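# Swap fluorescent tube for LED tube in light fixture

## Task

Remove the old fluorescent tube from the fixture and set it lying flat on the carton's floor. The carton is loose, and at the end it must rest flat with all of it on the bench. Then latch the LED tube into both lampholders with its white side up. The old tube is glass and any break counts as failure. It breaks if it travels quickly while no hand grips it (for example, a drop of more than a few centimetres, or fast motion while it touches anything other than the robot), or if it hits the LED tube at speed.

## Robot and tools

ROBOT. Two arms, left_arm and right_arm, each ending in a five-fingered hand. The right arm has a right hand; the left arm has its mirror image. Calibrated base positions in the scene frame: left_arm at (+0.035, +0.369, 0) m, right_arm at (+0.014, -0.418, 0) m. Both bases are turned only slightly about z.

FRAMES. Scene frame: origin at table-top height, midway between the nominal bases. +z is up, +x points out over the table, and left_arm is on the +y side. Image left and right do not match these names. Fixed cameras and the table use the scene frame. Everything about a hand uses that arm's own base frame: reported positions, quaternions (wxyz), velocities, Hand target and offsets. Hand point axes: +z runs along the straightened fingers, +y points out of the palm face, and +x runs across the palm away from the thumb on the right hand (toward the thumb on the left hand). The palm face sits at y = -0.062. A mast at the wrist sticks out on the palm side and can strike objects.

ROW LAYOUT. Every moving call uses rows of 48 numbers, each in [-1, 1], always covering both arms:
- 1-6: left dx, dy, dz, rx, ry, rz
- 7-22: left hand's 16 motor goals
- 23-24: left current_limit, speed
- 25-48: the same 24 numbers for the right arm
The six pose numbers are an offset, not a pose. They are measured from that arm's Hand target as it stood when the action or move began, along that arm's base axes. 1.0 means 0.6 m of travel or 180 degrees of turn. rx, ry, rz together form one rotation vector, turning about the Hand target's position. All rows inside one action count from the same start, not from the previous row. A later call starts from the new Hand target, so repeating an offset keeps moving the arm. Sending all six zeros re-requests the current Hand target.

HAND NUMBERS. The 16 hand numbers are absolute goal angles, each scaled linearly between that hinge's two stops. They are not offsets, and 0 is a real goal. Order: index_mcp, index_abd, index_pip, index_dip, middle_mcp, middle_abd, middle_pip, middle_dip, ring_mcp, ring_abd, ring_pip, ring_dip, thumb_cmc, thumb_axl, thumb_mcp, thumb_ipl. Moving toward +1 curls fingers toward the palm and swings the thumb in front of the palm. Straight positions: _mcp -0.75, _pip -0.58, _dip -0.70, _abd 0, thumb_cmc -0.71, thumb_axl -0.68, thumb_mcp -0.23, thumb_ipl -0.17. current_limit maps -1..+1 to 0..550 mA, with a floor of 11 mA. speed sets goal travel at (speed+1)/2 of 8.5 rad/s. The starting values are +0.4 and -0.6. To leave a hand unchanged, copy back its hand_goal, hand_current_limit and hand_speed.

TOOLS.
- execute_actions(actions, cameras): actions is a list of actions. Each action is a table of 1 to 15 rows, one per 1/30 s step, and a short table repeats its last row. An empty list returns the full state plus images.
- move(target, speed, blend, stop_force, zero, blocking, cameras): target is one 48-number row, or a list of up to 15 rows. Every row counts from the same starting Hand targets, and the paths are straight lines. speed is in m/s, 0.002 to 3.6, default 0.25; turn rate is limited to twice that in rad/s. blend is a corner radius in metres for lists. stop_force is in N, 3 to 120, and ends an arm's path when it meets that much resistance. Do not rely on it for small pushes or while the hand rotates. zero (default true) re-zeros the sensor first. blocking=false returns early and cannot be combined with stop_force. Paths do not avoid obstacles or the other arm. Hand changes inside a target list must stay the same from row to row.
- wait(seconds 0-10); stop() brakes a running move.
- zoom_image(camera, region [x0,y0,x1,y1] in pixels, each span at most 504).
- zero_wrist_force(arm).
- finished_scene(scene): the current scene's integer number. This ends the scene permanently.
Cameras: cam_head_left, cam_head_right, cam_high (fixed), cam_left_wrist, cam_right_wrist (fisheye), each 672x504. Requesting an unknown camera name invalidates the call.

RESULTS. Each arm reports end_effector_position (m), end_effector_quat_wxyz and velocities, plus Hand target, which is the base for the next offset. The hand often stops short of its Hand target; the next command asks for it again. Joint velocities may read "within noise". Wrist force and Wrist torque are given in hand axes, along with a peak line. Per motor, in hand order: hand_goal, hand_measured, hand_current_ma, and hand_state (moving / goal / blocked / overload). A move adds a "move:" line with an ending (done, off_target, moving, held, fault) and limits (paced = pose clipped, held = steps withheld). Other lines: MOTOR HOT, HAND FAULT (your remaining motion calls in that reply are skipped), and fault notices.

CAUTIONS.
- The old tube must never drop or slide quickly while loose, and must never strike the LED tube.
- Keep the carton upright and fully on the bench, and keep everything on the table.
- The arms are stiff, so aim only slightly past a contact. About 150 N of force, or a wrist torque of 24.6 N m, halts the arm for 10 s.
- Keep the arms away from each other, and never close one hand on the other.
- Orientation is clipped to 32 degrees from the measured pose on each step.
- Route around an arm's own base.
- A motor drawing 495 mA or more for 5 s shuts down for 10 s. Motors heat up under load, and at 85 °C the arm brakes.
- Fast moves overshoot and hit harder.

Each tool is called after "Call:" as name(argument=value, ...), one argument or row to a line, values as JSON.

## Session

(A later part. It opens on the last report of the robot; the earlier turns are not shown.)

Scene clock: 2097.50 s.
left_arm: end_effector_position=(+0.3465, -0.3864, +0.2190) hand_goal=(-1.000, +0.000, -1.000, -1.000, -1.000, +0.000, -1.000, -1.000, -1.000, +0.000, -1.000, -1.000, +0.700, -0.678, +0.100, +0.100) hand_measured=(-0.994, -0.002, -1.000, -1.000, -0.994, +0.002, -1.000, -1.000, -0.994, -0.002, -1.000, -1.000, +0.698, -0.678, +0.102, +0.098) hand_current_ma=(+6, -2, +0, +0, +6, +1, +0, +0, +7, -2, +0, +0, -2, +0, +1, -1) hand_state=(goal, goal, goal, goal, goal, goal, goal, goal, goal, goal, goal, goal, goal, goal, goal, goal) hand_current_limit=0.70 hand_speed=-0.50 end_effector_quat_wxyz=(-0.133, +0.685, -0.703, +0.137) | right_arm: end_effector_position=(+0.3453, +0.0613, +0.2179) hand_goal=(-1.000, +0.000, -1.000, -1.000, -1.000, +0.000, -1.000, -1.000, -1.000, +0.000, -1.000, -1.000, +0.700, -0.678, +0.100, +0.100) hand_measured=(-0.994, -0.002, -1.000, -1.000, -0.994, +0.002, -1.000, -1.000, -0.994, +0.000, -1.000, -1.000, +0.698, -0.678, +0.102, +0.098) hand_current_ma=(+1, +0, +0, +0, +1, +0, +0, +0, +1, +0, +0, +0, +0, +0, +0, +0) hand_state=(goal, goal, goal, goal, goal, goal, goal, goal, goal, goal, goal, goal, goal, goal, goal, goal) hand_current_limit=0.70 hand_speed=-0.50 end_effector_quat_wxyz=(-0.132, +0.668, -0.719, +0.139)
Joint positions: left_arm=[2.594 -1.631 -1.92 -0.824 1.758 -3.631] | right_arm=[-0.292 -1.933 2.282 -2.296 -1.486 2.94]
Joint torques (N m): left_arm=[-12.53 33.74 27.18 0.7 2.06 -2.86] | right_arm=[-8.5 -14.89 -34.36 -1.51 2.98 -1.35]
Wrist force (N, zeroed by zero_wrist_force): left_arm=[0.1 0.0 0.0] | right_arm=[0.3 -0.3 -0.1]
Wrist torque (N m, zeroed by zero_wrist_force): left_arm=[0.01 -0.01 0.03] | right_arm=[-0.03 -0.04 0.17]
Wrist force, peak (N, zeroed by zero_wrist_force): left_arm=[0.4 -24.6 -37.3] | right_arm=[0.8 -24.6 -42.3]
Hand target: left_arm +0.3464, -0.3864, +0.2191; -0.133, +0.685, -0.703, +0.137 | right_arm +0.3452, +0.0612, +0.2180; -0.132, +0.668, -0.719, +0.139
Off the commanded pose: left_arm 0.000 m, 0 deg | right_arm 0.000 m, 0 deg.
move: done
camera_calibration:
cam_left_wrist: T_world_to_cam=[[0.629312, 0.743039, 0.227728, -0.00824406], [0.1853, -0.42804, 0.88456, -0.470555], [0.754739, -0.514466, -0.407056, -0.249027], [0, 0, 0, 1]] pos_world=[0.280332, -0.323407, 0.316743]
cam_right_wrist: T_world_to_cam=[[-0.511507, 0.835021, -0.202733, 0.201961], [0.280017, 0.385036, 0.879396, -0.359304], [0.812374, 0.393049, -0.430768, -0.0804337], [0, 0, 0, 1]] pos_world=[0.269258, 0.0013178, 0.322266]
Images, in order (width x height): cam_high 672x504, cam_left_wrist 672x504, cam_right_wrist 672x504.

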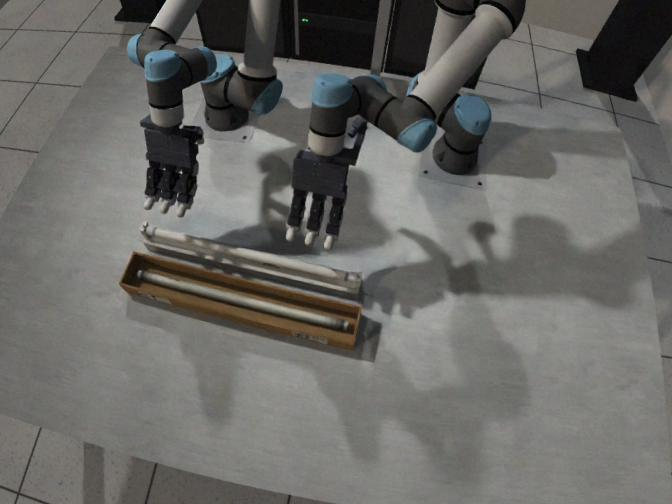

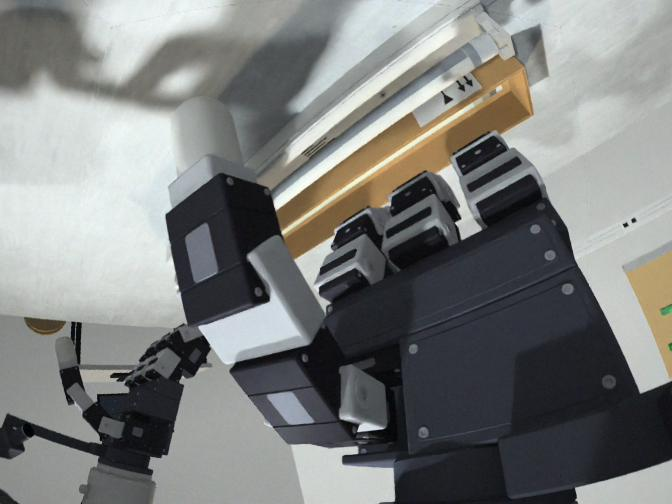

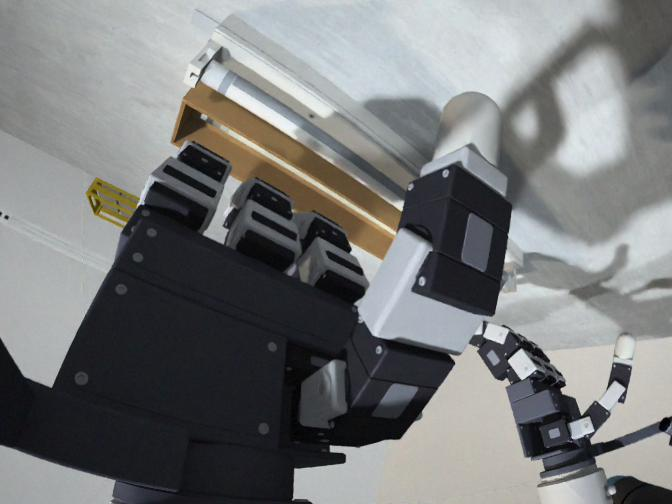

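Call:
move(
  target=[
    [0.0203,-0.0004,-0.1918,0,0,0,-1,0,-1,-1,-1,0,-1,-1,-1,0,-1,-1,0.7,-0.678,0.1,0.1,0.7,-0.5,0.0203,-0.0013,-0.1875,0,0,0,-1,0,-1,-1,-1,0,-1,-1,-1,0,-1,-1,0.7,-0.678,0.1,0.1,0.7,-0.5],
    [0.0203,-0.0004,-0.202,0,0,0,-1,0,-1,-1,-1,0,-1,-1,-1,0,-1,-1,0.7,-0.678,0.1,0.1,0.7,-0.5,0.0203,-0.0013,-0.1982,0,0,0,-1,0,-1,-1,-1,0,-1,-1,-1,0,-1,-1,0.7,-0.678,0.1,0.1,0.7,-0.5],
  ],
  speed=[0.08,0.008],
)

Call:
move(
  target=[-0.005,0.0001,0,0,0,0,-1,0,-1,-1,-1,0,-1,-1,-1,0,-1,-1,0.7,-0.678,0.1,0.1,0.7,-0.5,-0.005,0.0003,0,0,0,0,-1,0,-1,-1,-1,0,-1,-1,-1,0,-1,-1,0.7,-0.678,0.1,0.1,0.7,-0.5],
  speed=0.01,
  cameras=["cam_high"],
)

Call:
zoom_image(
  camera="cam_high",
  region=[120, 200, 370, 350],
)

Scene clock: 2159.70 s.
left_arm: end_effector_position=(+0.3587, -0.3866, +0.0981) hand_goal=(-1.000, +0.000, -1.000, -1.000, -1.000, +0.000, -1.000, -1.000, -1.000, +0.000, -1.000, -1.000, +0.700, -0.678, +0.100, +0.100) hand_measured=(-1.002, +0.000, -1.000, -1.000, -1.002, +0.002, -1.002, -1.000, -1.002, +0.000, -1.002, -1.000, +0.698, -0.678, +0.102, +0.098) hand_current_ma=(-1, +0, -1, +0, -1, +2, -1, +0, -1, +0, -1, +0, -2, +0, +1, -1) hand_state=(goal, goal, goal, goal, goal, goal, goal, goal, goal, goal, goal, goal, goal, goal, goal, goal) hand_current_limit=0.70 hand_speed=-0.50 end_effector_quat_wxyz=(-0.133, +0.685, -0.703, +0.137) | right_arm: end_effector_position=(+0.3575, +0.0604, +0.0992) hand_goal=(-1.000, +0.000, -1.000, -1.000, -1.000, +0.000, -1.000, -1.000, -1.000, +0.000, -1.000, -1.000, +0.700, -0.678, +0.100, +0.100) hand_measured=(-1.002, -0.002, -1.000, -1.000, -1.002, +0.000, -1.002, -1.000, -1.002, +0.000, -1.002, -1.000, +0.698, -0.678, +0.102, +0.098) hand_current_ma=(+0, +0, +0, +0, +0, +0, +0, +0, +0, +0, +0, +0, +0, +0, +0, +0) hand_state=(goal, goal, goal, goal, goal, goal, goal, goal, goal, goal, goal, goal, goal, goal, goal, goal) hand_current_limit=0.70 hand_speed=-0.50 end_effector_quat_wxyz=(-0.132, +0.668, -0.719, +0.139)
Joint positions: left_arm=[2.606 -1.82 -2.063 -0.49 1.754 -3.619] | right_arm=[-0.283 -1.678 2.466 -2.736 -1.489 2.948]
Joint torques (N m): left_arm=[11.47 -1.7 -5.61 -1.88 -1.95 2.96] | right_arm=[7.42 13.54 6.83 3.57 -2.34 1.32]
Wrist force (N, zeroed by zero_wrist_force): left_arm=[-0.5 -8.6 -35.8] | right_arm=[-0.4 -6.0 -40.7]
Wrist torque (N m, zeroed by zero_wrist_force): left_arm=[5.49 -0.94 -0.01] | right_arm=[6.13 1.15 -0.26]
Wrist force, peak (N, zeroed by zero_wrist_force): left_arm=[-0.5 -8.6 -35.8] | right_arm=[-0.4 -6.0 -40.7]
Hand target: left_arm +0.3586, -0.3866, +0.0979; -0.133, +0.685, -0.703, +0.137 | right_arm +0.3574, +0.0605, +0.0991; -0.132, +0.668, -0.719, +0.139
Off the commanded pose: left_arm 0.000 m, 0 deg | right_arm 0.000 m, 0 deg.
move: done

Scene clock: 2160.43 s.
left_arm: end_effector_position=(+0.3558, -0.3865, +0.0979) hand_goal=(-1.000, +0.000, -1.000, -1.000, -1.000, +0.000, -1.000, -1.000, -1.000, +0.000, -1.000, -1.000, +0.700, -0.678, +0.100, +0.100) hand_measured=(-1.002, -0.002, -1.002, -1.000, -1.002, +0.002, -1.002, -1.000, -1.002, -0.002, -1.002, -1.000, +0.698, -0.678, +0.102, +0.098) hand_current_ma=(-1, -1, -1, +0, -1, +1, -1, +0, -2, -1, -1, +0, -2, +0, +1, -1) hand_state=(goal, goal, goal, goal, goal, goal, goal, goal, goal, goal, goal, goal, goal, goal, goal, goal) hand_current_limit=0.70 hand_speed=-0.50 end_effector_quat_wxyz=(-0.133, +0.685, -0.703, +0.137) | right_arm: end_effector_position=(+0.3546, +0.0606, +0.0991) hand_goal=(-1.000, +0.000, -1.000, -1.000, -1.000, +0.000, -1.000, -1.000, -1.000, +0.000, -1.000, -1.000, +0.700, -0.678, +0.100, +0.100) hand_measured=(-1.002, -0.002, -1.000, -1.000, -1.002, +0.000, -1.002, -1.000, -1.002, +0.000, -1.002, -1.000, +0.698, -0.678, +0.102, +0.098) hand_current_ma=(+0, +0, +0, +0, +0, +0, +0, +0, +0, +0, +0, +0, +0, +0, +0, +0) hand_state=(goal, goal, goal, goal, goal, goal, goal, goal, goal, goal, goal, goal, goal, goal, goal, goal) hand_current_limit=0.70 hand_speed=-0.50 end_effector_quat_wxyz=(-0.132, +0.668, -0.719, +0.139)
Joint positions: left_arm=[2.603 -1.816 -2.068 -0.489 1.755 -3.622] | right_arm=[-0.285 -1.686 2.473 -2.735 -1.488 2.946]
Joint torques (N m): left_arm=[-14.92 18.05 -9.21 -4.24 -1.46 -2.45] | right_arm=[-8.21 -5.54 10.78 7.47 1.58 -1.18]
Wrist force (N, zeroed by zero_wrist_force): left_arm=[0.5 -23.6 -27.6] | right_arm=[-0.4 -21.7 -26.1]
Wrist torque (N m, zeroed by zero_wrist_force): left_arm=[4.96 -0.68 0.60] | right_arm=[4.86 0.77 -0.47]
Wrist force, peak (N, zeroed by zero_wrist_force): left_arm=[0.6 -14.2 -38.2] | right_arm=[-0.4 -9.7 -41.7]
Hand target: left_arm +0.3556, -0.3865, +0.0979; -0.133, +0.685, -0.703, +0.137 | right_arm +0.3544, +0.0606, +0.0991; -0.132, +0.668, -0.719, +0.139
Off the commanded pose: left_arm 0.000 m, 0 deg | right_arm 0.000 m, 0 deg.
move: done
Images, in order (width x height): cam_high 672x504.

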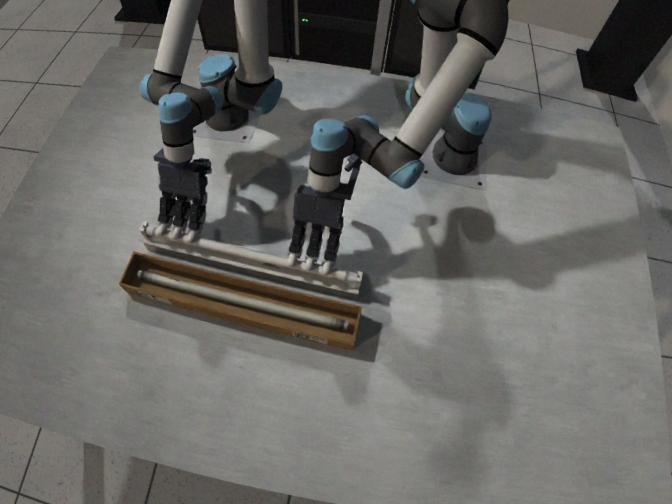

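Scaled by 2.016.

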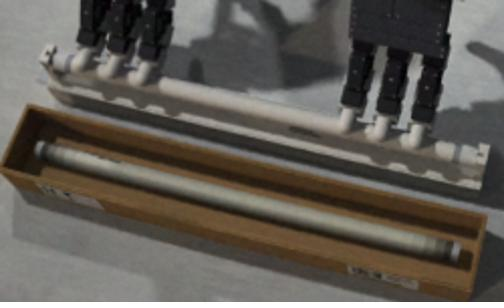

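Call:
move(
  target=[-0.0033,0.0001,0,0,0,0,-1,0,-1,-1,-1,0,-1,-1,-1,0,-1,-1,0.7,-0.678,0.1,0.1,0.7,-0.5,-0.0033,0.0002,0,0,0,0,-1,0,-1,-1,-1,0,-1,-1,-1,0,-1,-1,0.7,-0.678,0.1,0.1,0.7,-0.5],
  speed=0.01,
)

Call:
move(
  target=[-0.0025,0.0001,0,0,0,0,-1,0,-1,-1,-1,0,-1,-1,-1,0,-1,-1,0.7,-0.678,0.1,0.1,0.7,-0.5,-0.0025,0.0002,0,0,0,0,-1,0,-1,-1,-1,0,-1,-1,-1,0,-1,-1,0.7,-0.678,0.1,0.1,0.7,-0.5],
  speed=0.01,
  cameras=["cam_high"],
)

Call:
zoom_image(
  camera="cam_high",
  region=[120, 200, 370, 350],
)

Scene clock: 2174.77 s.
left_arm: end_effector_position=(+0.3538, -0.3865, +0.0979) hand_goal=(-1.000, +0.000, -1.000, -1.000, -1.000, +0.000, -1.000, -1.000, -1.000, +0.000, -1.000, -1.000, +0.700, -0.678, +0.100, +0.100) hand_measured=(-1.002, -0.002, -1.002, -1.000, -1.002, +0.002, -1.002, -1.000, -1.002, -0.002, -1.002, -1.000, +0.698, -0.678, +0.102, +0.098) hand_current_ma=(-2, -1, -1, +0, -2, +1, -1, +0, -2, -1, -1, +0, -2, +0, +1, -1) hand_state=(goal, goal, goal, goal, goal, goal, goal, goal, goal, goal, goal, goal, goal, goal, goal, goal) hand_current_limit=0.70 hand_speed=-0.50 end_effector_quat_wxyz=(-0.133, +0.685, -0.703, +0.137) | right_arm: end_effector_position=(+0.3526, +0.0607, +0.0991) hand_goal=(-1.000, +0.000, -1.000, -1.000, -1.000, +0.000, -1.000, -1.000, -1.000, +0.000, -1.000, -1.000, +0.700, -0.678, +0.100, +0.100) hand_measured=(-1.002, -0.002, -1.000, -1.000, -1.002, +0.000, -1.002, -1.000, -1.002, +0.000, -1.002, -1.000, +0.698, -0.678, +0.102, +0.098) hand_current_ma=(+0, +0, +0, +0, +0, +0, +0, +0, +0, +0, +0, +0, +0, +0, +0, +0) hand_state=(goal, goal, goal, goal, goal, goal, goal, goal, goal, goal, goal, goal, goal, goal, goal, goal) hand_current_limit=0.70 hand_speed=-0.50 end_effector_quat_wxyz=(-0.132, +0.668, -0.719, +0.139)
Joint positions: left_arm=[2.601 -1.813 -2.072 -0.488 1.756 -3.624] | right_arm=[-0.287 -1.692 2.478 -2.734 -1.488 2.945]
Joint torques (N m): left_arm=[-12.58 13.78 -9.1 -4.31 -1.59 -2.62] | right_arm=[-7.74 -3.58 11.5 7.53 1.65 -1.28]
Wrist force (N, zeroed by zero_wrist_force): left_arm=[-0.1 -22.7 -30.4] | right_arm=[-0.5 -20.2 -28.9]
Wrist torque (N m, zeroed by zero_wrist_force): left_arm=[5.38 -0.76 0.50] | right_arm=[5.29 0.85 -0.44]
Wrist force, peak (N, zeroed by zero_wrist_force): left_arm=[0.0 -22.5 -30.6] | right_arm=[-0.5 -20.7 -28.7]
Hand target: left_arm +0.3536, -0.3865, +0.0979; -0.133, +0.685, -0.703, +0.137 | right_arm +0.3524, +0.0608, +0.0991; -0.132, +0.668, -0.719, +0.139
Off the commanded pose: left_arm 0.000 m, 0 deg | right_arm 0.000 m, 0 deg.
move: done

Scene clock: 2175.47 s.
left_arm: end_effector_position=(+0.3523, -0.3864, +0.0979) hand_goal=(-1.000, +0.000, -1.000, -1.000, -1.000, +0.000, -1.000, -1.000, -1.000, +0.000, -1.000, -1.000, +0.700, -0.678, +0.100, +0.100) hand_measured=(-1.002, -0.002, -1.002, -1.000, -1.002, +0.002, -1.002, -1.000, -1.002, -0.002, -1.002, -1.000, +0.698, -0.678, +0.102, +0.098) hand_current_ma=(-2, -1, -1, +0, -2, +1, -1, +0, -2, -1, -1, +0, -2, +0, +1, -1) hand_state=(goal, goal, goal, goal, goal, goal, goal, goal, goal, goal, goal, goal, goal, goal, goal, goal) hand_current_limit=0.70 hand_speed=-0.50 end_effector_quat_wxyz=(-0.133, +0.685, -0.703, +0.137) | right_arm: end_effector_position=(+0.3512, +0.0608, +0.0991) hand_goal=(-1.000, +0.000, -1.000, -1.000, -1.000, +0.000, -1.000, -1.000, -1.000, +0.000, -1.000, -1.000, +0.700, -0.678, +0.100, +0.100) hand_measured=(-1.002, -0.002, -1.000, -1.000, -1.002, +0.000, -1.002, -1.000, -1.002, +0.000, -1.002, -1.000, +0.698, -0.678, +0.102, +0.098) hand_current_ma=(+0, +0, +0, +0, +0, +0, +0, +0, +0, +0, +0, +0, +0, +0, +0, +0) hand_state=(goal, goal, goal, goal, goal, goal, goal, goal, goal, goal, goal, goal, goal, goal, goal, goal) hand_current_limit=0.70 hand_speed=-0.50 end_effector_quat_wxyz=(-0.132, +0.668, -0.719, +0.139)
Joint positions: left_arm=[2.6 -1.811 -2.075 -0.487 1.756 -3.625] | right_arm=[-0.288 -1.697 2.481 -2.733 -1.487 2.944]
Joint torques (N m): left_arm=[-16.79 14.94 -10.66 -5.37 -2.02 -2.83] | right_arm=[-7.74 -4.05 15.05 8.34 1.32 -1.16]
Wrist force (N, zeroed by zero_wrist_force): left_arm=[0.7 -28.2 -25.7] | right_arm=[-0.3 -25.9 -22.9]
Wrist torque (N m, zeroed by zero_wrist_force): left_arm=[5.14 -0.59 0.75] | right_arm=[4.86 0.66 -0.57]
Wrist force, peak (N, zeroed by zero_wrist_force): left_arm=[0.1 -22.5 -31.4] | right_arm=[-0.5 -22.2 -28.3]
Hand target: left_arm +0.3521, -0.3864, +0.0979; -0.133, +0.685, -0.703, +0.137 | right_arm +0.3509, +0.0609, +0.0991; -0.132, +0.668, -0.719, +0.139
Off the commanded pose: left_arm 0.000 m, 0 deg | right_arm 0.000 m, 0 deg.
move: done
Images, in order (width x height): cam_high 672x504.

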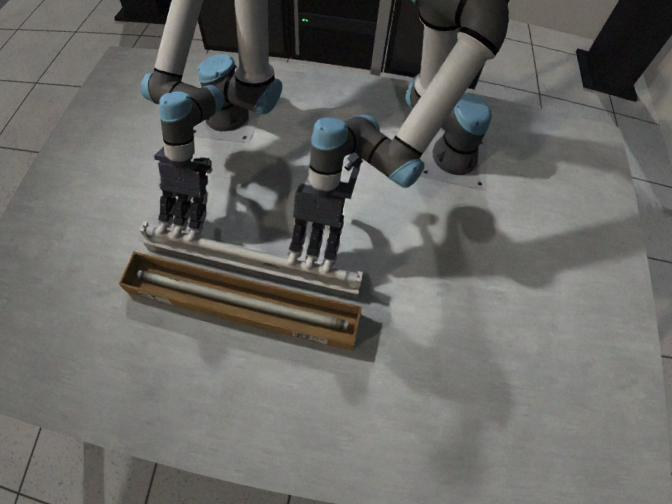

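Scaled by 2.016.

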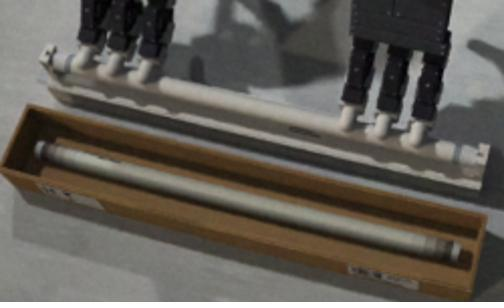

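Call:
move(
  target=[-0.0025,0.0001,0,0,0,0,-1,0,-1,-1,-1,0,-1,-1,-1,0,-1,-1,0.7,-0.678,0.1,0.1,0.7,-0.5,-0.0025,0.0002,0,0,0,0,-1,0,-1,-1,-1,0,-1,-1,-1,0,-1,-1,0.7,-0.678,0.1,0.1,0.7,-0.5],
  speed=0.01,
  cameras=["cam_high"],
)

Call:
zoom_image(
  camera="cam_high",
  region=[220, 220, 370, 310],
)

Scene clock: 2185.63 s.
left_arm: end_effector_position=(+0.3507, -0.3864, +0.0979) hand_goal=(-1.000, +0.000, -1.000, -1.000, -1.000, +0.000, -1.000, -1.000, -1.000, +0.000, -1.000, -1.000, +0.700, -0.678, +0.100, +0.100) hand_measured=(-1.002, -0.002, -1.002, -1.000, -1.002, +0.002, -1.002, -1.000, -1.002, -0.002, -1.002, -1.000, +0.698, -0.678, +0.102, +0.098) hand_current_ma=(-2, -1, -1, +0, -2, +1, -1, +0, -2, -1, -1, +0, -2, +0, +1, -1) hand_state=(goal, goal, goal, goal, goal, goal, goal, goal, goal, goal, goal, goal, goal, goal, goal, goal) hand_current_limit=0.70 hand_speed=-0.50 end_effector_quat_wxyz=(-0.133, +0.685, -0.703, +0.137) | right_arm: end_effector_position=(+0.3497, +0.0610, +0.0991) hand_goal=(-1.000, +0.000, -1.000, -1.000, -1.000, +0.000, -1.000, -1.000, -1.000, +0.000, -1.000, -1.000, +0.700, -0.678, +0.100, +0.100) hand_measured=(-1.002, -0.002, -1.000, -1.000, -1.002, +0.000, -1.002, -1.000, -1.002, +0.000, -1.002, -1.000, +0.698, -0.678, +0.102, +0.098) hand_current_ma=(+0, +0, +0, +0, +0, +0, +0, +0, +0, +0, +0, +0, +0, +0, +0, +0) hand_state=(goal, goal, goal, goal, goal, goal, goal, goal, goal, goal, goal, goal, goal, goal, goal, goal) hand_current_limit=0.70 hand_speed=-0.50 end_effector_quat_wxyz=(-0.132, +0.668, -0.719, +0.139)
Joint positions: left_arm=[2.598 -1.809 -2.078 -0.487 1.757 -3.627] | right_arm=[-0.289 -1.701 2.485 -2.732 -1.487 2.943]
Joint torques (N m): left_arm=[-17.68 13.98 -13.59 -5.81 -2.29 -2.7] | right_arm=[-6.89 -3.38 15.07 8.52 1.22 -1.29]
Wrist force (N, zeroed by zero_wrist_force): left_arm=[0.7 -30.3 -24.4] | right_arm=[-0.4 -27.4 -21.7]
Wrist torque (N m, zeroed by zero_wrist_force): left_arm=[5.11 -0.57 0.80] | right_arm=[4.82 0.67 -0.62]
Wrist force, peak (N, zeroed by zero_wrist_force): left_arm=[0.7 -31.4 -23.9] | right_arm=[-0.3 -27.8 -21.6]
Hand target: left_arm +0.3506, -0.3864, +0.0979; -0.133, +0.685, -0.703, +0.137 | right_arm +0.3494, +0.0610, +0.0991; -0.132, +0.668, -0.719, +0.139
Off the commanded pose: left_arm 0.000 m, 0 deg | right_arm 0.000 m, 0 deg.
move: done
Images, in order (width x height): cam_high 672x504.

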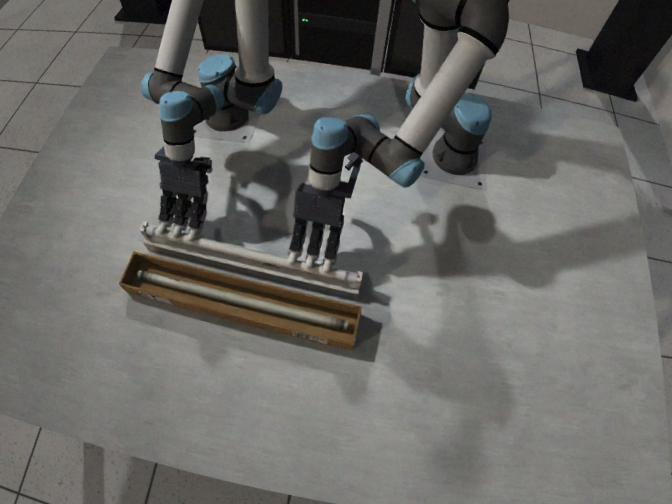

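Scaled by 3.360.

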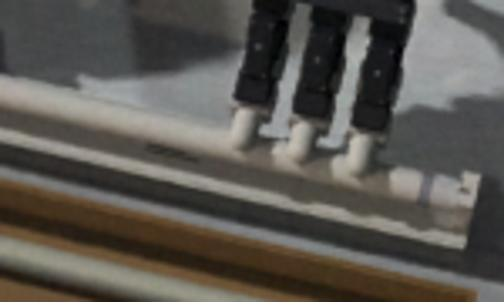

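Call:
move(
  target=[
    [0,0,0.05,0,0,0,-1,0,-1,-1,-1,0,-1,-1,-1,0,-1,-1,0.7,-0.678,0.1,0.1,0.7,-0.5,0,0,0.05,0,0,0,-1,0,-1,-1,-1,0,-1,-1,-1,0,-1,-1,0.7,-0.678,0.1,0.1,0.7,-0.5],
    [-0.0067,0.0002,0.2018,0,0,0,-1,0,-1,-1,-1,0,-1,-1,-1,0,-1,-1,0.7,-0.678,0.1,0.1,0.7,-0.5,-0.0067,0.0004,0.1982,0,0,0,-1,0,-1,-1,-1,0,-1,-1,-1,0,-1,-1,0.7,-0.678,0.1,0.1,0.7,-0.5],
  ],
  speed=[0.05,0.12],
  blend=0.01,
  cameras=["cam_high","cam_left_wrist","cam_right_wrist"],
)

Call:
zoom_image(
  camera="cam_right_wrist",
  region=[240, 60, 320, 130],
)

Call:
zoom_image(
  camera="cam_left_wrist",
  region=[390, 40, 470, 110],
)

Call:
zoom_image(
  camera="cam_high",
  region=[120, 200, 370, 350],
)

Scene clock: 2204.47 s.
left_arm: end_effector_position=(+0.3466, -0.3862, +0.2188) hand_goal=(-1.000, +0.000, -1.000, -1.000, -1.000, +0.000, -1.000, -1.000, -1.000, +0.000, -1.000, -1.000, +0.700, -0.678, +0.100, +0.100) hand_measured=(-0.994, -0.002, -1.000, -1.000, -0.994, +0.000, -1.000, -1.000, -0.994, -0.004, -1.000, -1.000, +0.698, -0.678, +0.102, +0.098) hand_current_ma=(+6, -2, +0, +0, +6, +0, +0, +0, +7, -2, +0, +0, -2, +0, +1, -1) hand_state=(goal, goal, goal, goal, goal, goal, goal, goal, goal, goal, goal, goal, goal, goal, goal, goal) hand_current_limit=0.70 hand_speed=-0.50 end_effector_quat_wxyz=(-0.133, +0.685, -0.703, +0.137) | right_arm: end_effector_position=(+0.3454, +0.0613, +0.2179) hand_goal=(-1.000, +0.000, -1.000, -1.000, -1.000, +0.000, -1.000, -1.000, -1.000, +0.000, -1.000, -1.000, +0.700, -0.678, +0.100, +0.100) hand_measured=(-0.994, -0.002, -1.000, -1.000, -0.994, +0.002, -1.000, -1.000, -0.994, +0.000, -1.000, -1.000, +0.698, -0.678, +0.102, +0.098) hand_current_ma=(+1, +0, +0, +0, +1, +0, +0, +0, +1, +0, +0, +0, +0, +0, +0, +0) hand_state=(goal, goal, goal, goal, goal, goal, goal, goal, goal, goal, goal, goal, goal, goal, goal, goal) hand_current_limit=0.70 hand_speed=-0.50 end_effector_quat_wxyz=(-0.132, +0.668, -0.719, +0.139)
Joint positions: left_arm=[2.594 -1.631 -1.92 -0.824 1.758 -3.631] | right_arm=[-0.292 -1.932 2.282 -2.297 -1.486 2.94]
Joint torques (N m): left_arm=[-12.58 32.9 28.29 0.71 2 -2.79] | right_arm=[-8.15 -14.47 -34.98 -1.76 2.98 -1.43]
Wrist force (N, zeroed by zero_wrist_force): left_arm=[0.1 -0.1 -0.1] | right_arm=[0.1 -0.1 -0.2]
Wrist torque (N m, zeroed by zero_wrist_force): left_arm=[-0.01 -0.01 0.03] | right_arm=[0.01 0.00 0.15]
Wrist force, peak (N, zeroed by zero_wrist_force): left_arm=[0.9 -31.5 -23.9] | right_arm=[0.1 -28.6 -21.0]
Hand target: left_arm +0.3466, -0.3862, +0.2189; -0.133, +0.685, -0.703, +0.137 | right_arm +0.3454, +0.0612, +0.2180; -0.132, +0.668, -0.719, +0.139
Off the commanded pose: left_arm 0.000 m, 0 deg | right_arm 0.000 m, 0 deg.
move: done
camera_calibration:
cam_left_wrist: T_world_to_cam=[[0.629312, 0.743039, 0.227728, -0.00841006], [0.1853, -0.42804, 0.88456, -0.470311], [0.754739, -0.514466, -0.407056, -0.249081], [0, 0, 0, 1]] pos_world=[0.280432, -0.323207, 0.316543]
cam_right_wrist: T_world_to_cam=[[-0.511507, 0.835021, -0.202733, 0.202063], [0.280017, 0.385036, 0.879396, -0.35936], [0.812374, 0.393049, -0.430768, -0.0805961], [0, 0, 0, 1]] pos_world=[0.269458, 0.0013178, 0.322266]
Images, in order (width x height): cam_high 672x504, cam_left_wrist 672x504, cam_right_wrist 672x504.

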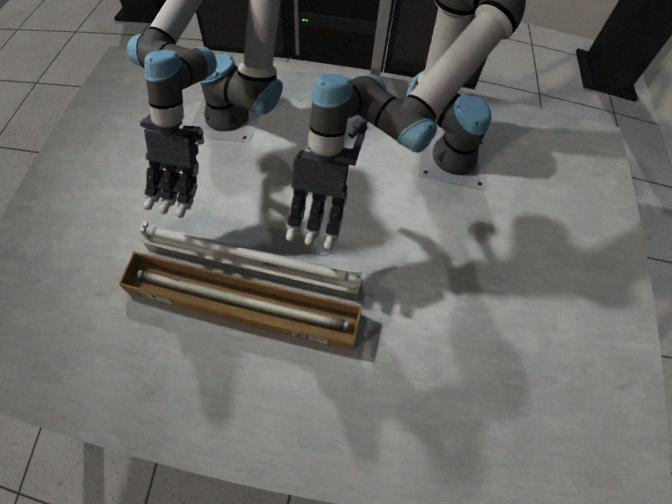

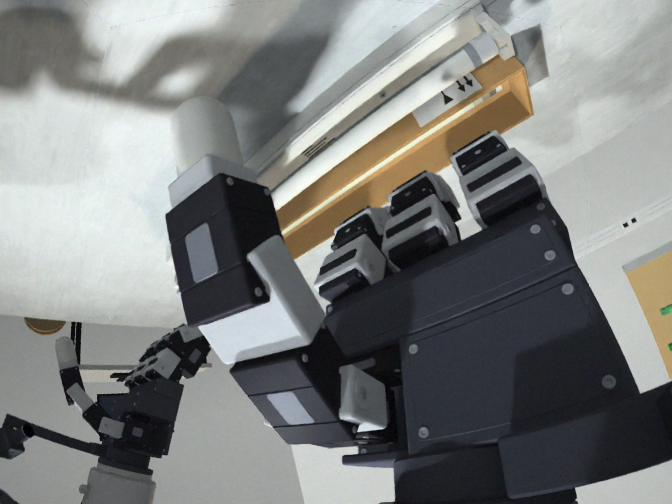

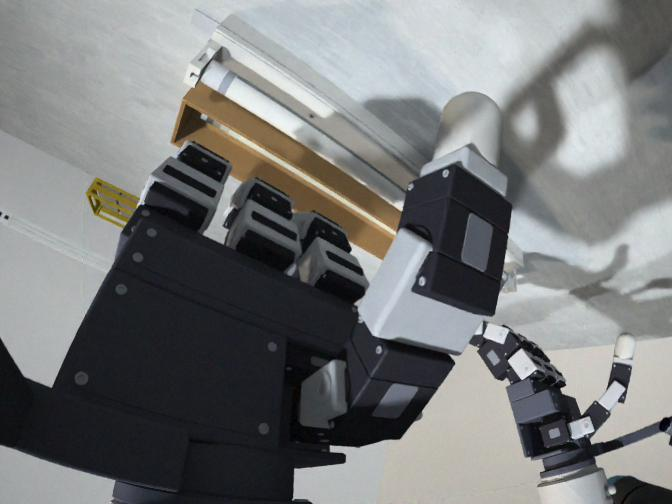

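Scaled by 6.300 from the camera's 672x504 image, which has a finer 960x720 frame.

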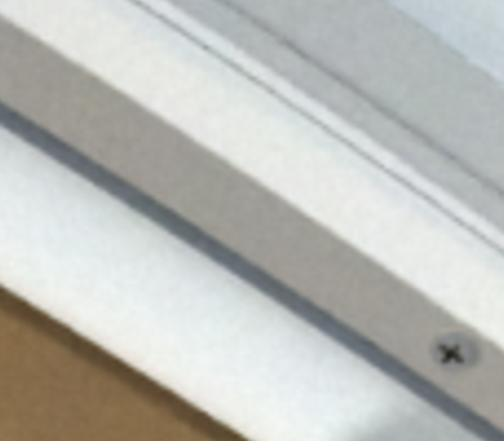

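Scaled by 6.300 from the camera's 672x504 image, which has a finer 960x720 frame.

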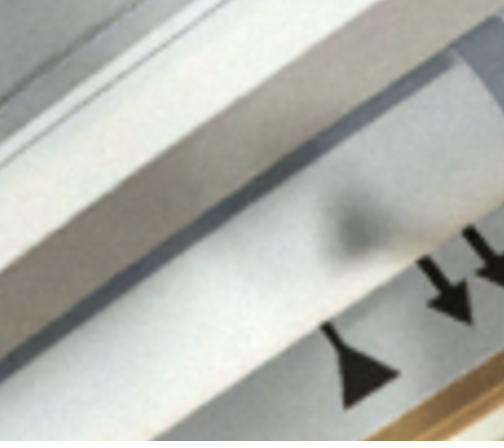

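Scaled by 2.016.

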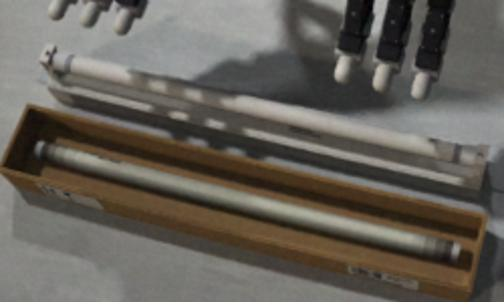

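Call:
zoom_image(
  camera="cam_right_wrist",
  region=[230, 70, 270, 105],
)

Call:
zoom_image(
  camera="cam_left_wrist",
  region=[410, 60, 450, 95],
)

Call:
zoom_image(
  camera="cam_right_wrist",
  region=[180, 40, 260, 110],
)

Call:
zoom_image(
  camera="cam_left_wrist",
  region=[450, 10, 530, 80],
)

Scaled by 12.600 from the camera's 672x504 image, which has a finer 960x720 frame.

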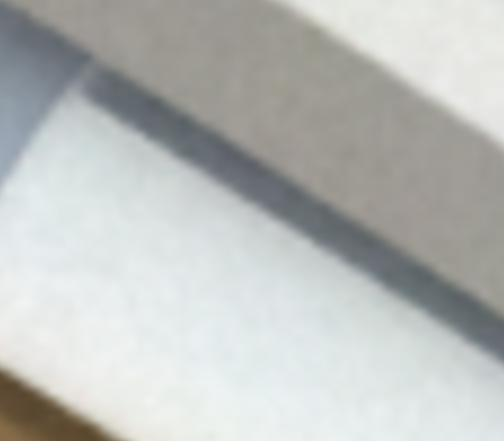

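Scaled by 12.600 from the camera's 672x504 image, which has a finer 960x720 frame.

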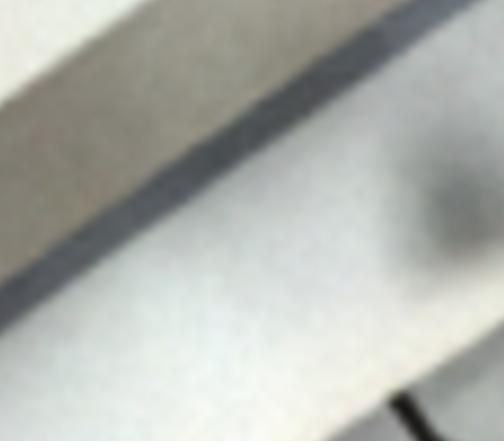

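Scaled by 6.300 from the camera's 672x504 image, which has a finer 960x720 frame.

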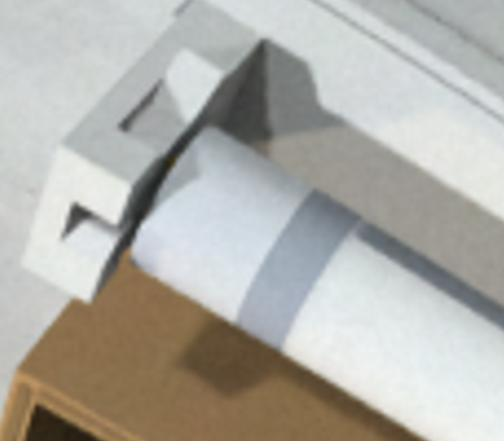

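Scaled by 6.300 from the camera's 672x504 image, which has a finer 960x720 frame.

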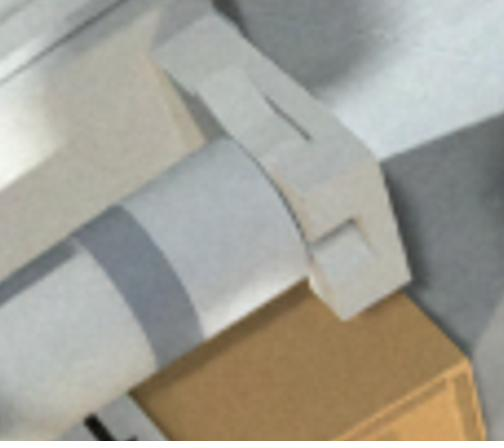

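Call:
move(
  target=[
    [0,0,0.15,0,0,0,-1,0,-1,-1,-1,0,-1,-1,-1,0,-1,-1,0.7,-0.678,0.1,0.1,0.7,-0.5,0,0,0.15,0,0,0,-1,0,-1,-1,-1,0,-1,-1,-1,0,-1,-1,0.7,-0.678,0.1,0.1,0.7,-0.5],
    [-0.08,0,0.2,0,0,0,-1,0,-1,-1,-1,0,-1,-1,-1,0,-1,-1,0.7,-0.678,0.1,0.1,0.7,-0.5,-0.05,0,0.2,0,0,0,-1,0,-1,-1,-1,0,-1,-1,-1,0,-1,-1,0.7,-0.678,0.1,0.1,0.7,-0.5],
  ],
  speed=0.15,
  blend=0.02,
  cameras=["all"],
)

Call:
zoom_image(
  camera="cam_high",
  region=[110, 200, 380, 360],
)

Call:
zoom_image(
  camera="cam_high",
  region=[310, 250, 380, 310],
)

Call:
zoom_image(
  camera="cam_high",
  region=[130, 210, 200, 270],
)

Scene clock: 2255.77 s.
left_arm: end_effector_position=(+0.2987, -0.3862, +0.3389) hand_goal=(-1.000, +0.000, -1.000, -1.000, -1.000, +0.000, -1.000, -1.000, -1.000, +0.000, -1.000, -1.000, +0.700, -0.678, +0.100, +0.100) hand_measured=(-0.994, -0.002, -1.000, -1.000, -0.994, +0.000, -1.000, -1.000, -0.994, -0.004, -1.000, -1.000, +0.698, -0.678, +0.102, +0.098) hand_current_ma=(+7, -2, +0, +0, +7, +0, +0, +0, +8, -2, +0, +0, -2, +0, +1, -1) hand_state=(goal, goal, goal, goal, goal, goal, goal, goal, goal, goal, goal, goal, goal, goal, goal, goal) hand_current_limit=0.70 hand_speed=-0.50 end_effector_quat_wxyz=(-0.133, +0.685, -0.703, +0.137) | right_arm: end_effector_position=(+0.3155, +0.0613, +0.3379) hand_goal=(-1.000, +0.000, -1.000, -1.000, -1.000, +0.000, -1.000, -1.000, -1.000, +0.000, -1.000, -1.000, +0.700, -0.678, +0.100, +0.100) hand_measured=(-0.994, -0.002, -1.000, -1.000, -0.994, +0.002, -1.000, -1.000, -0.994, +0.000, -1.000, -1.000, +0.698, -0.678, +0.102, +0.098) hand_current_ma=(+1, +0, +0, +0, +1, +0, +0, +0, +2, +0, +0, +0, +0, +0, +0, +0) hand_state=(goal, goal, goal, goal, goal, goal, goal, goal, goal, goal, goal, goal, goal, goal, goal, goal) hand_current_limit=0.70 hand_speed=-0.50 end_effector_quat_wxyz=(-0.132, +0.668, -0.719, +0.139)
Joint positions: left_arm=[2.538 -1.48 -1.749 -1.157 1.777 -3.685] | right_arm=[-0.322 -2.078 2.047 -1.914 -1.475 2.911]
Joint torques (N m): left_arm=[-12.02 27.16 29.15 -0.06 2.15 -2.75] | right_arm=[-7.62 -10.39 -36.49 -1.82 2.95 -1.46]
Wrist force (N, zeroed by zero_wrist_force): left_arm=[0.2 0.0 -0.1] | right_arm=[0.0 -0.3 -0.3]
Wrist torque (N m, zeroed by zero_wrist_force): left_arm=[0.01 -0.03 0.03] | right_arm=[0.00 -0.02 0.11]
Wrist force, peak (N, zeroed by zero_wrist_force): left_arm=[0.2 -0.8 0.2] | right_arm=[0.3 0.2 0.7]
Hand target: left_arm +0.2986, -0.3862, +0.3389; -0.133, +0.685, -0.703, +0.137 | right_arm +0.3154, +0.0612, +0.3380; -0.132, +0.668, -0.719, +0.139
Off the commanded pose: left_arm 0.000 m, 0 deg | right_arm 0.000 m, 0 deg.
move: done
camera_calibration:
cam_left_wrist: T_world_to_cam=[[0.629329, 0.743027, 0.227719, -0.00562008], [0.185366, -0.428086, 0.884524, -0.567685], [0.754708, -0.514445, -0.407139, -0.163992], [0, 0, 0, 1]] pos_world=[0.232532, -0.323207, 0.436643]
cam_right_wrist: T_world_to_cam=[[-0.511462, 0.835037, -0.20278, 0.211107], [0.280108, 0.385104, 0.879337, -0.456511], [0.812371, 0.392947, -0.430867, -0.00456942], [0, 0, 0, 1]] pos_world=[0.239557, 0.001318, 0.442267]

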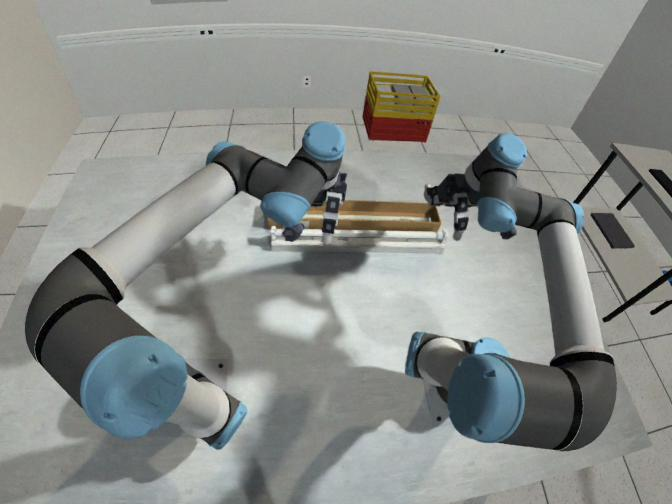

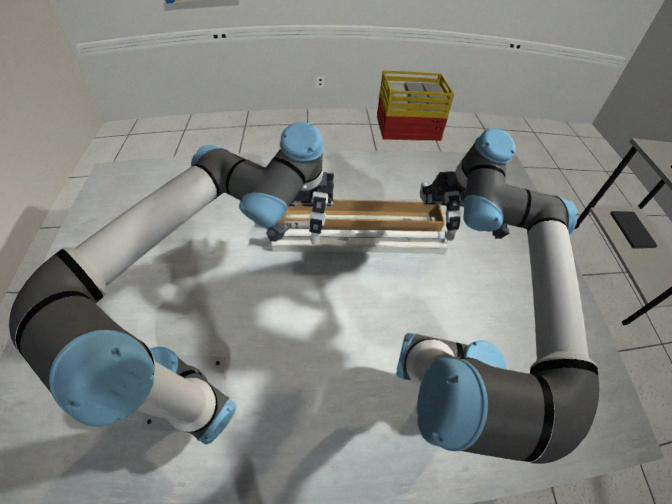

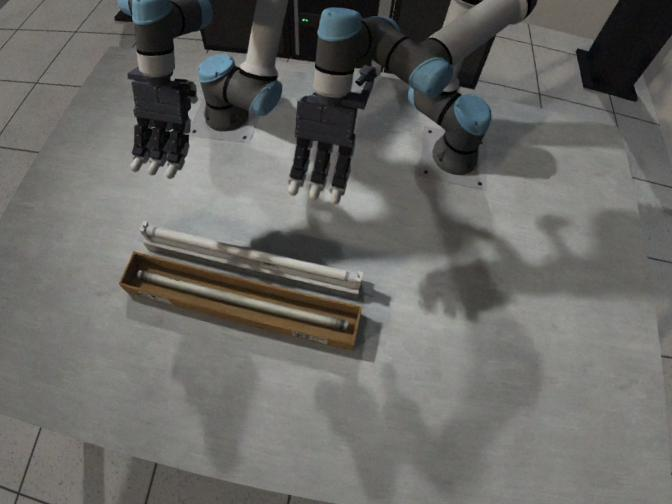

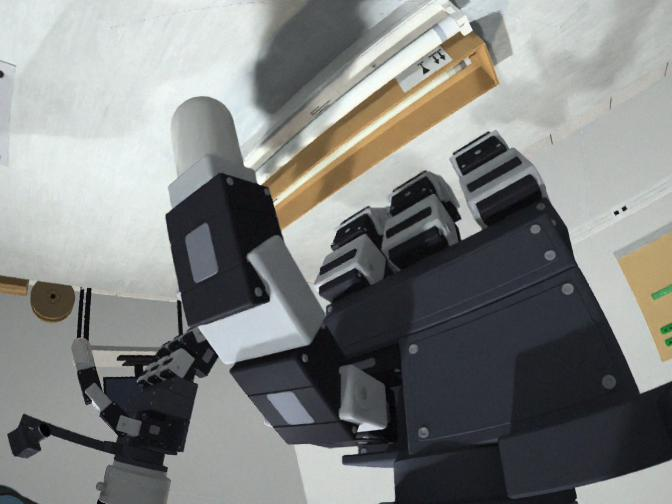

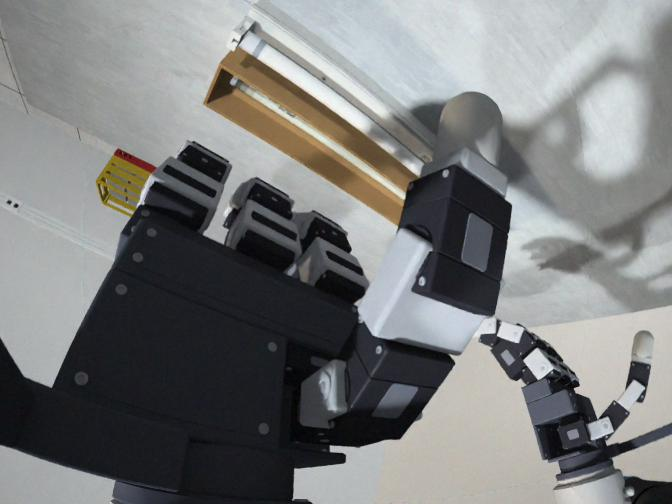

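Scaled by 1.867.

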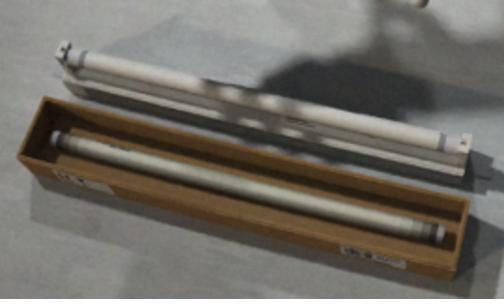

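Scaled by 7.200.

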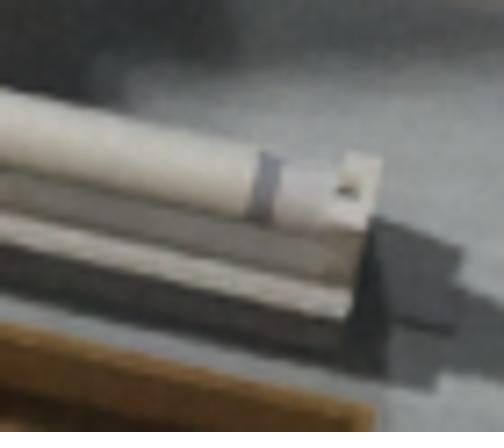

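Scaled by 7.200.

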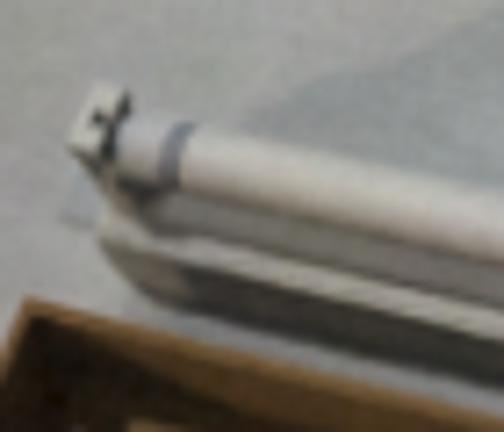

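Call:
finished_scene(
  scene=2,
)

The scene is finished: the task was done.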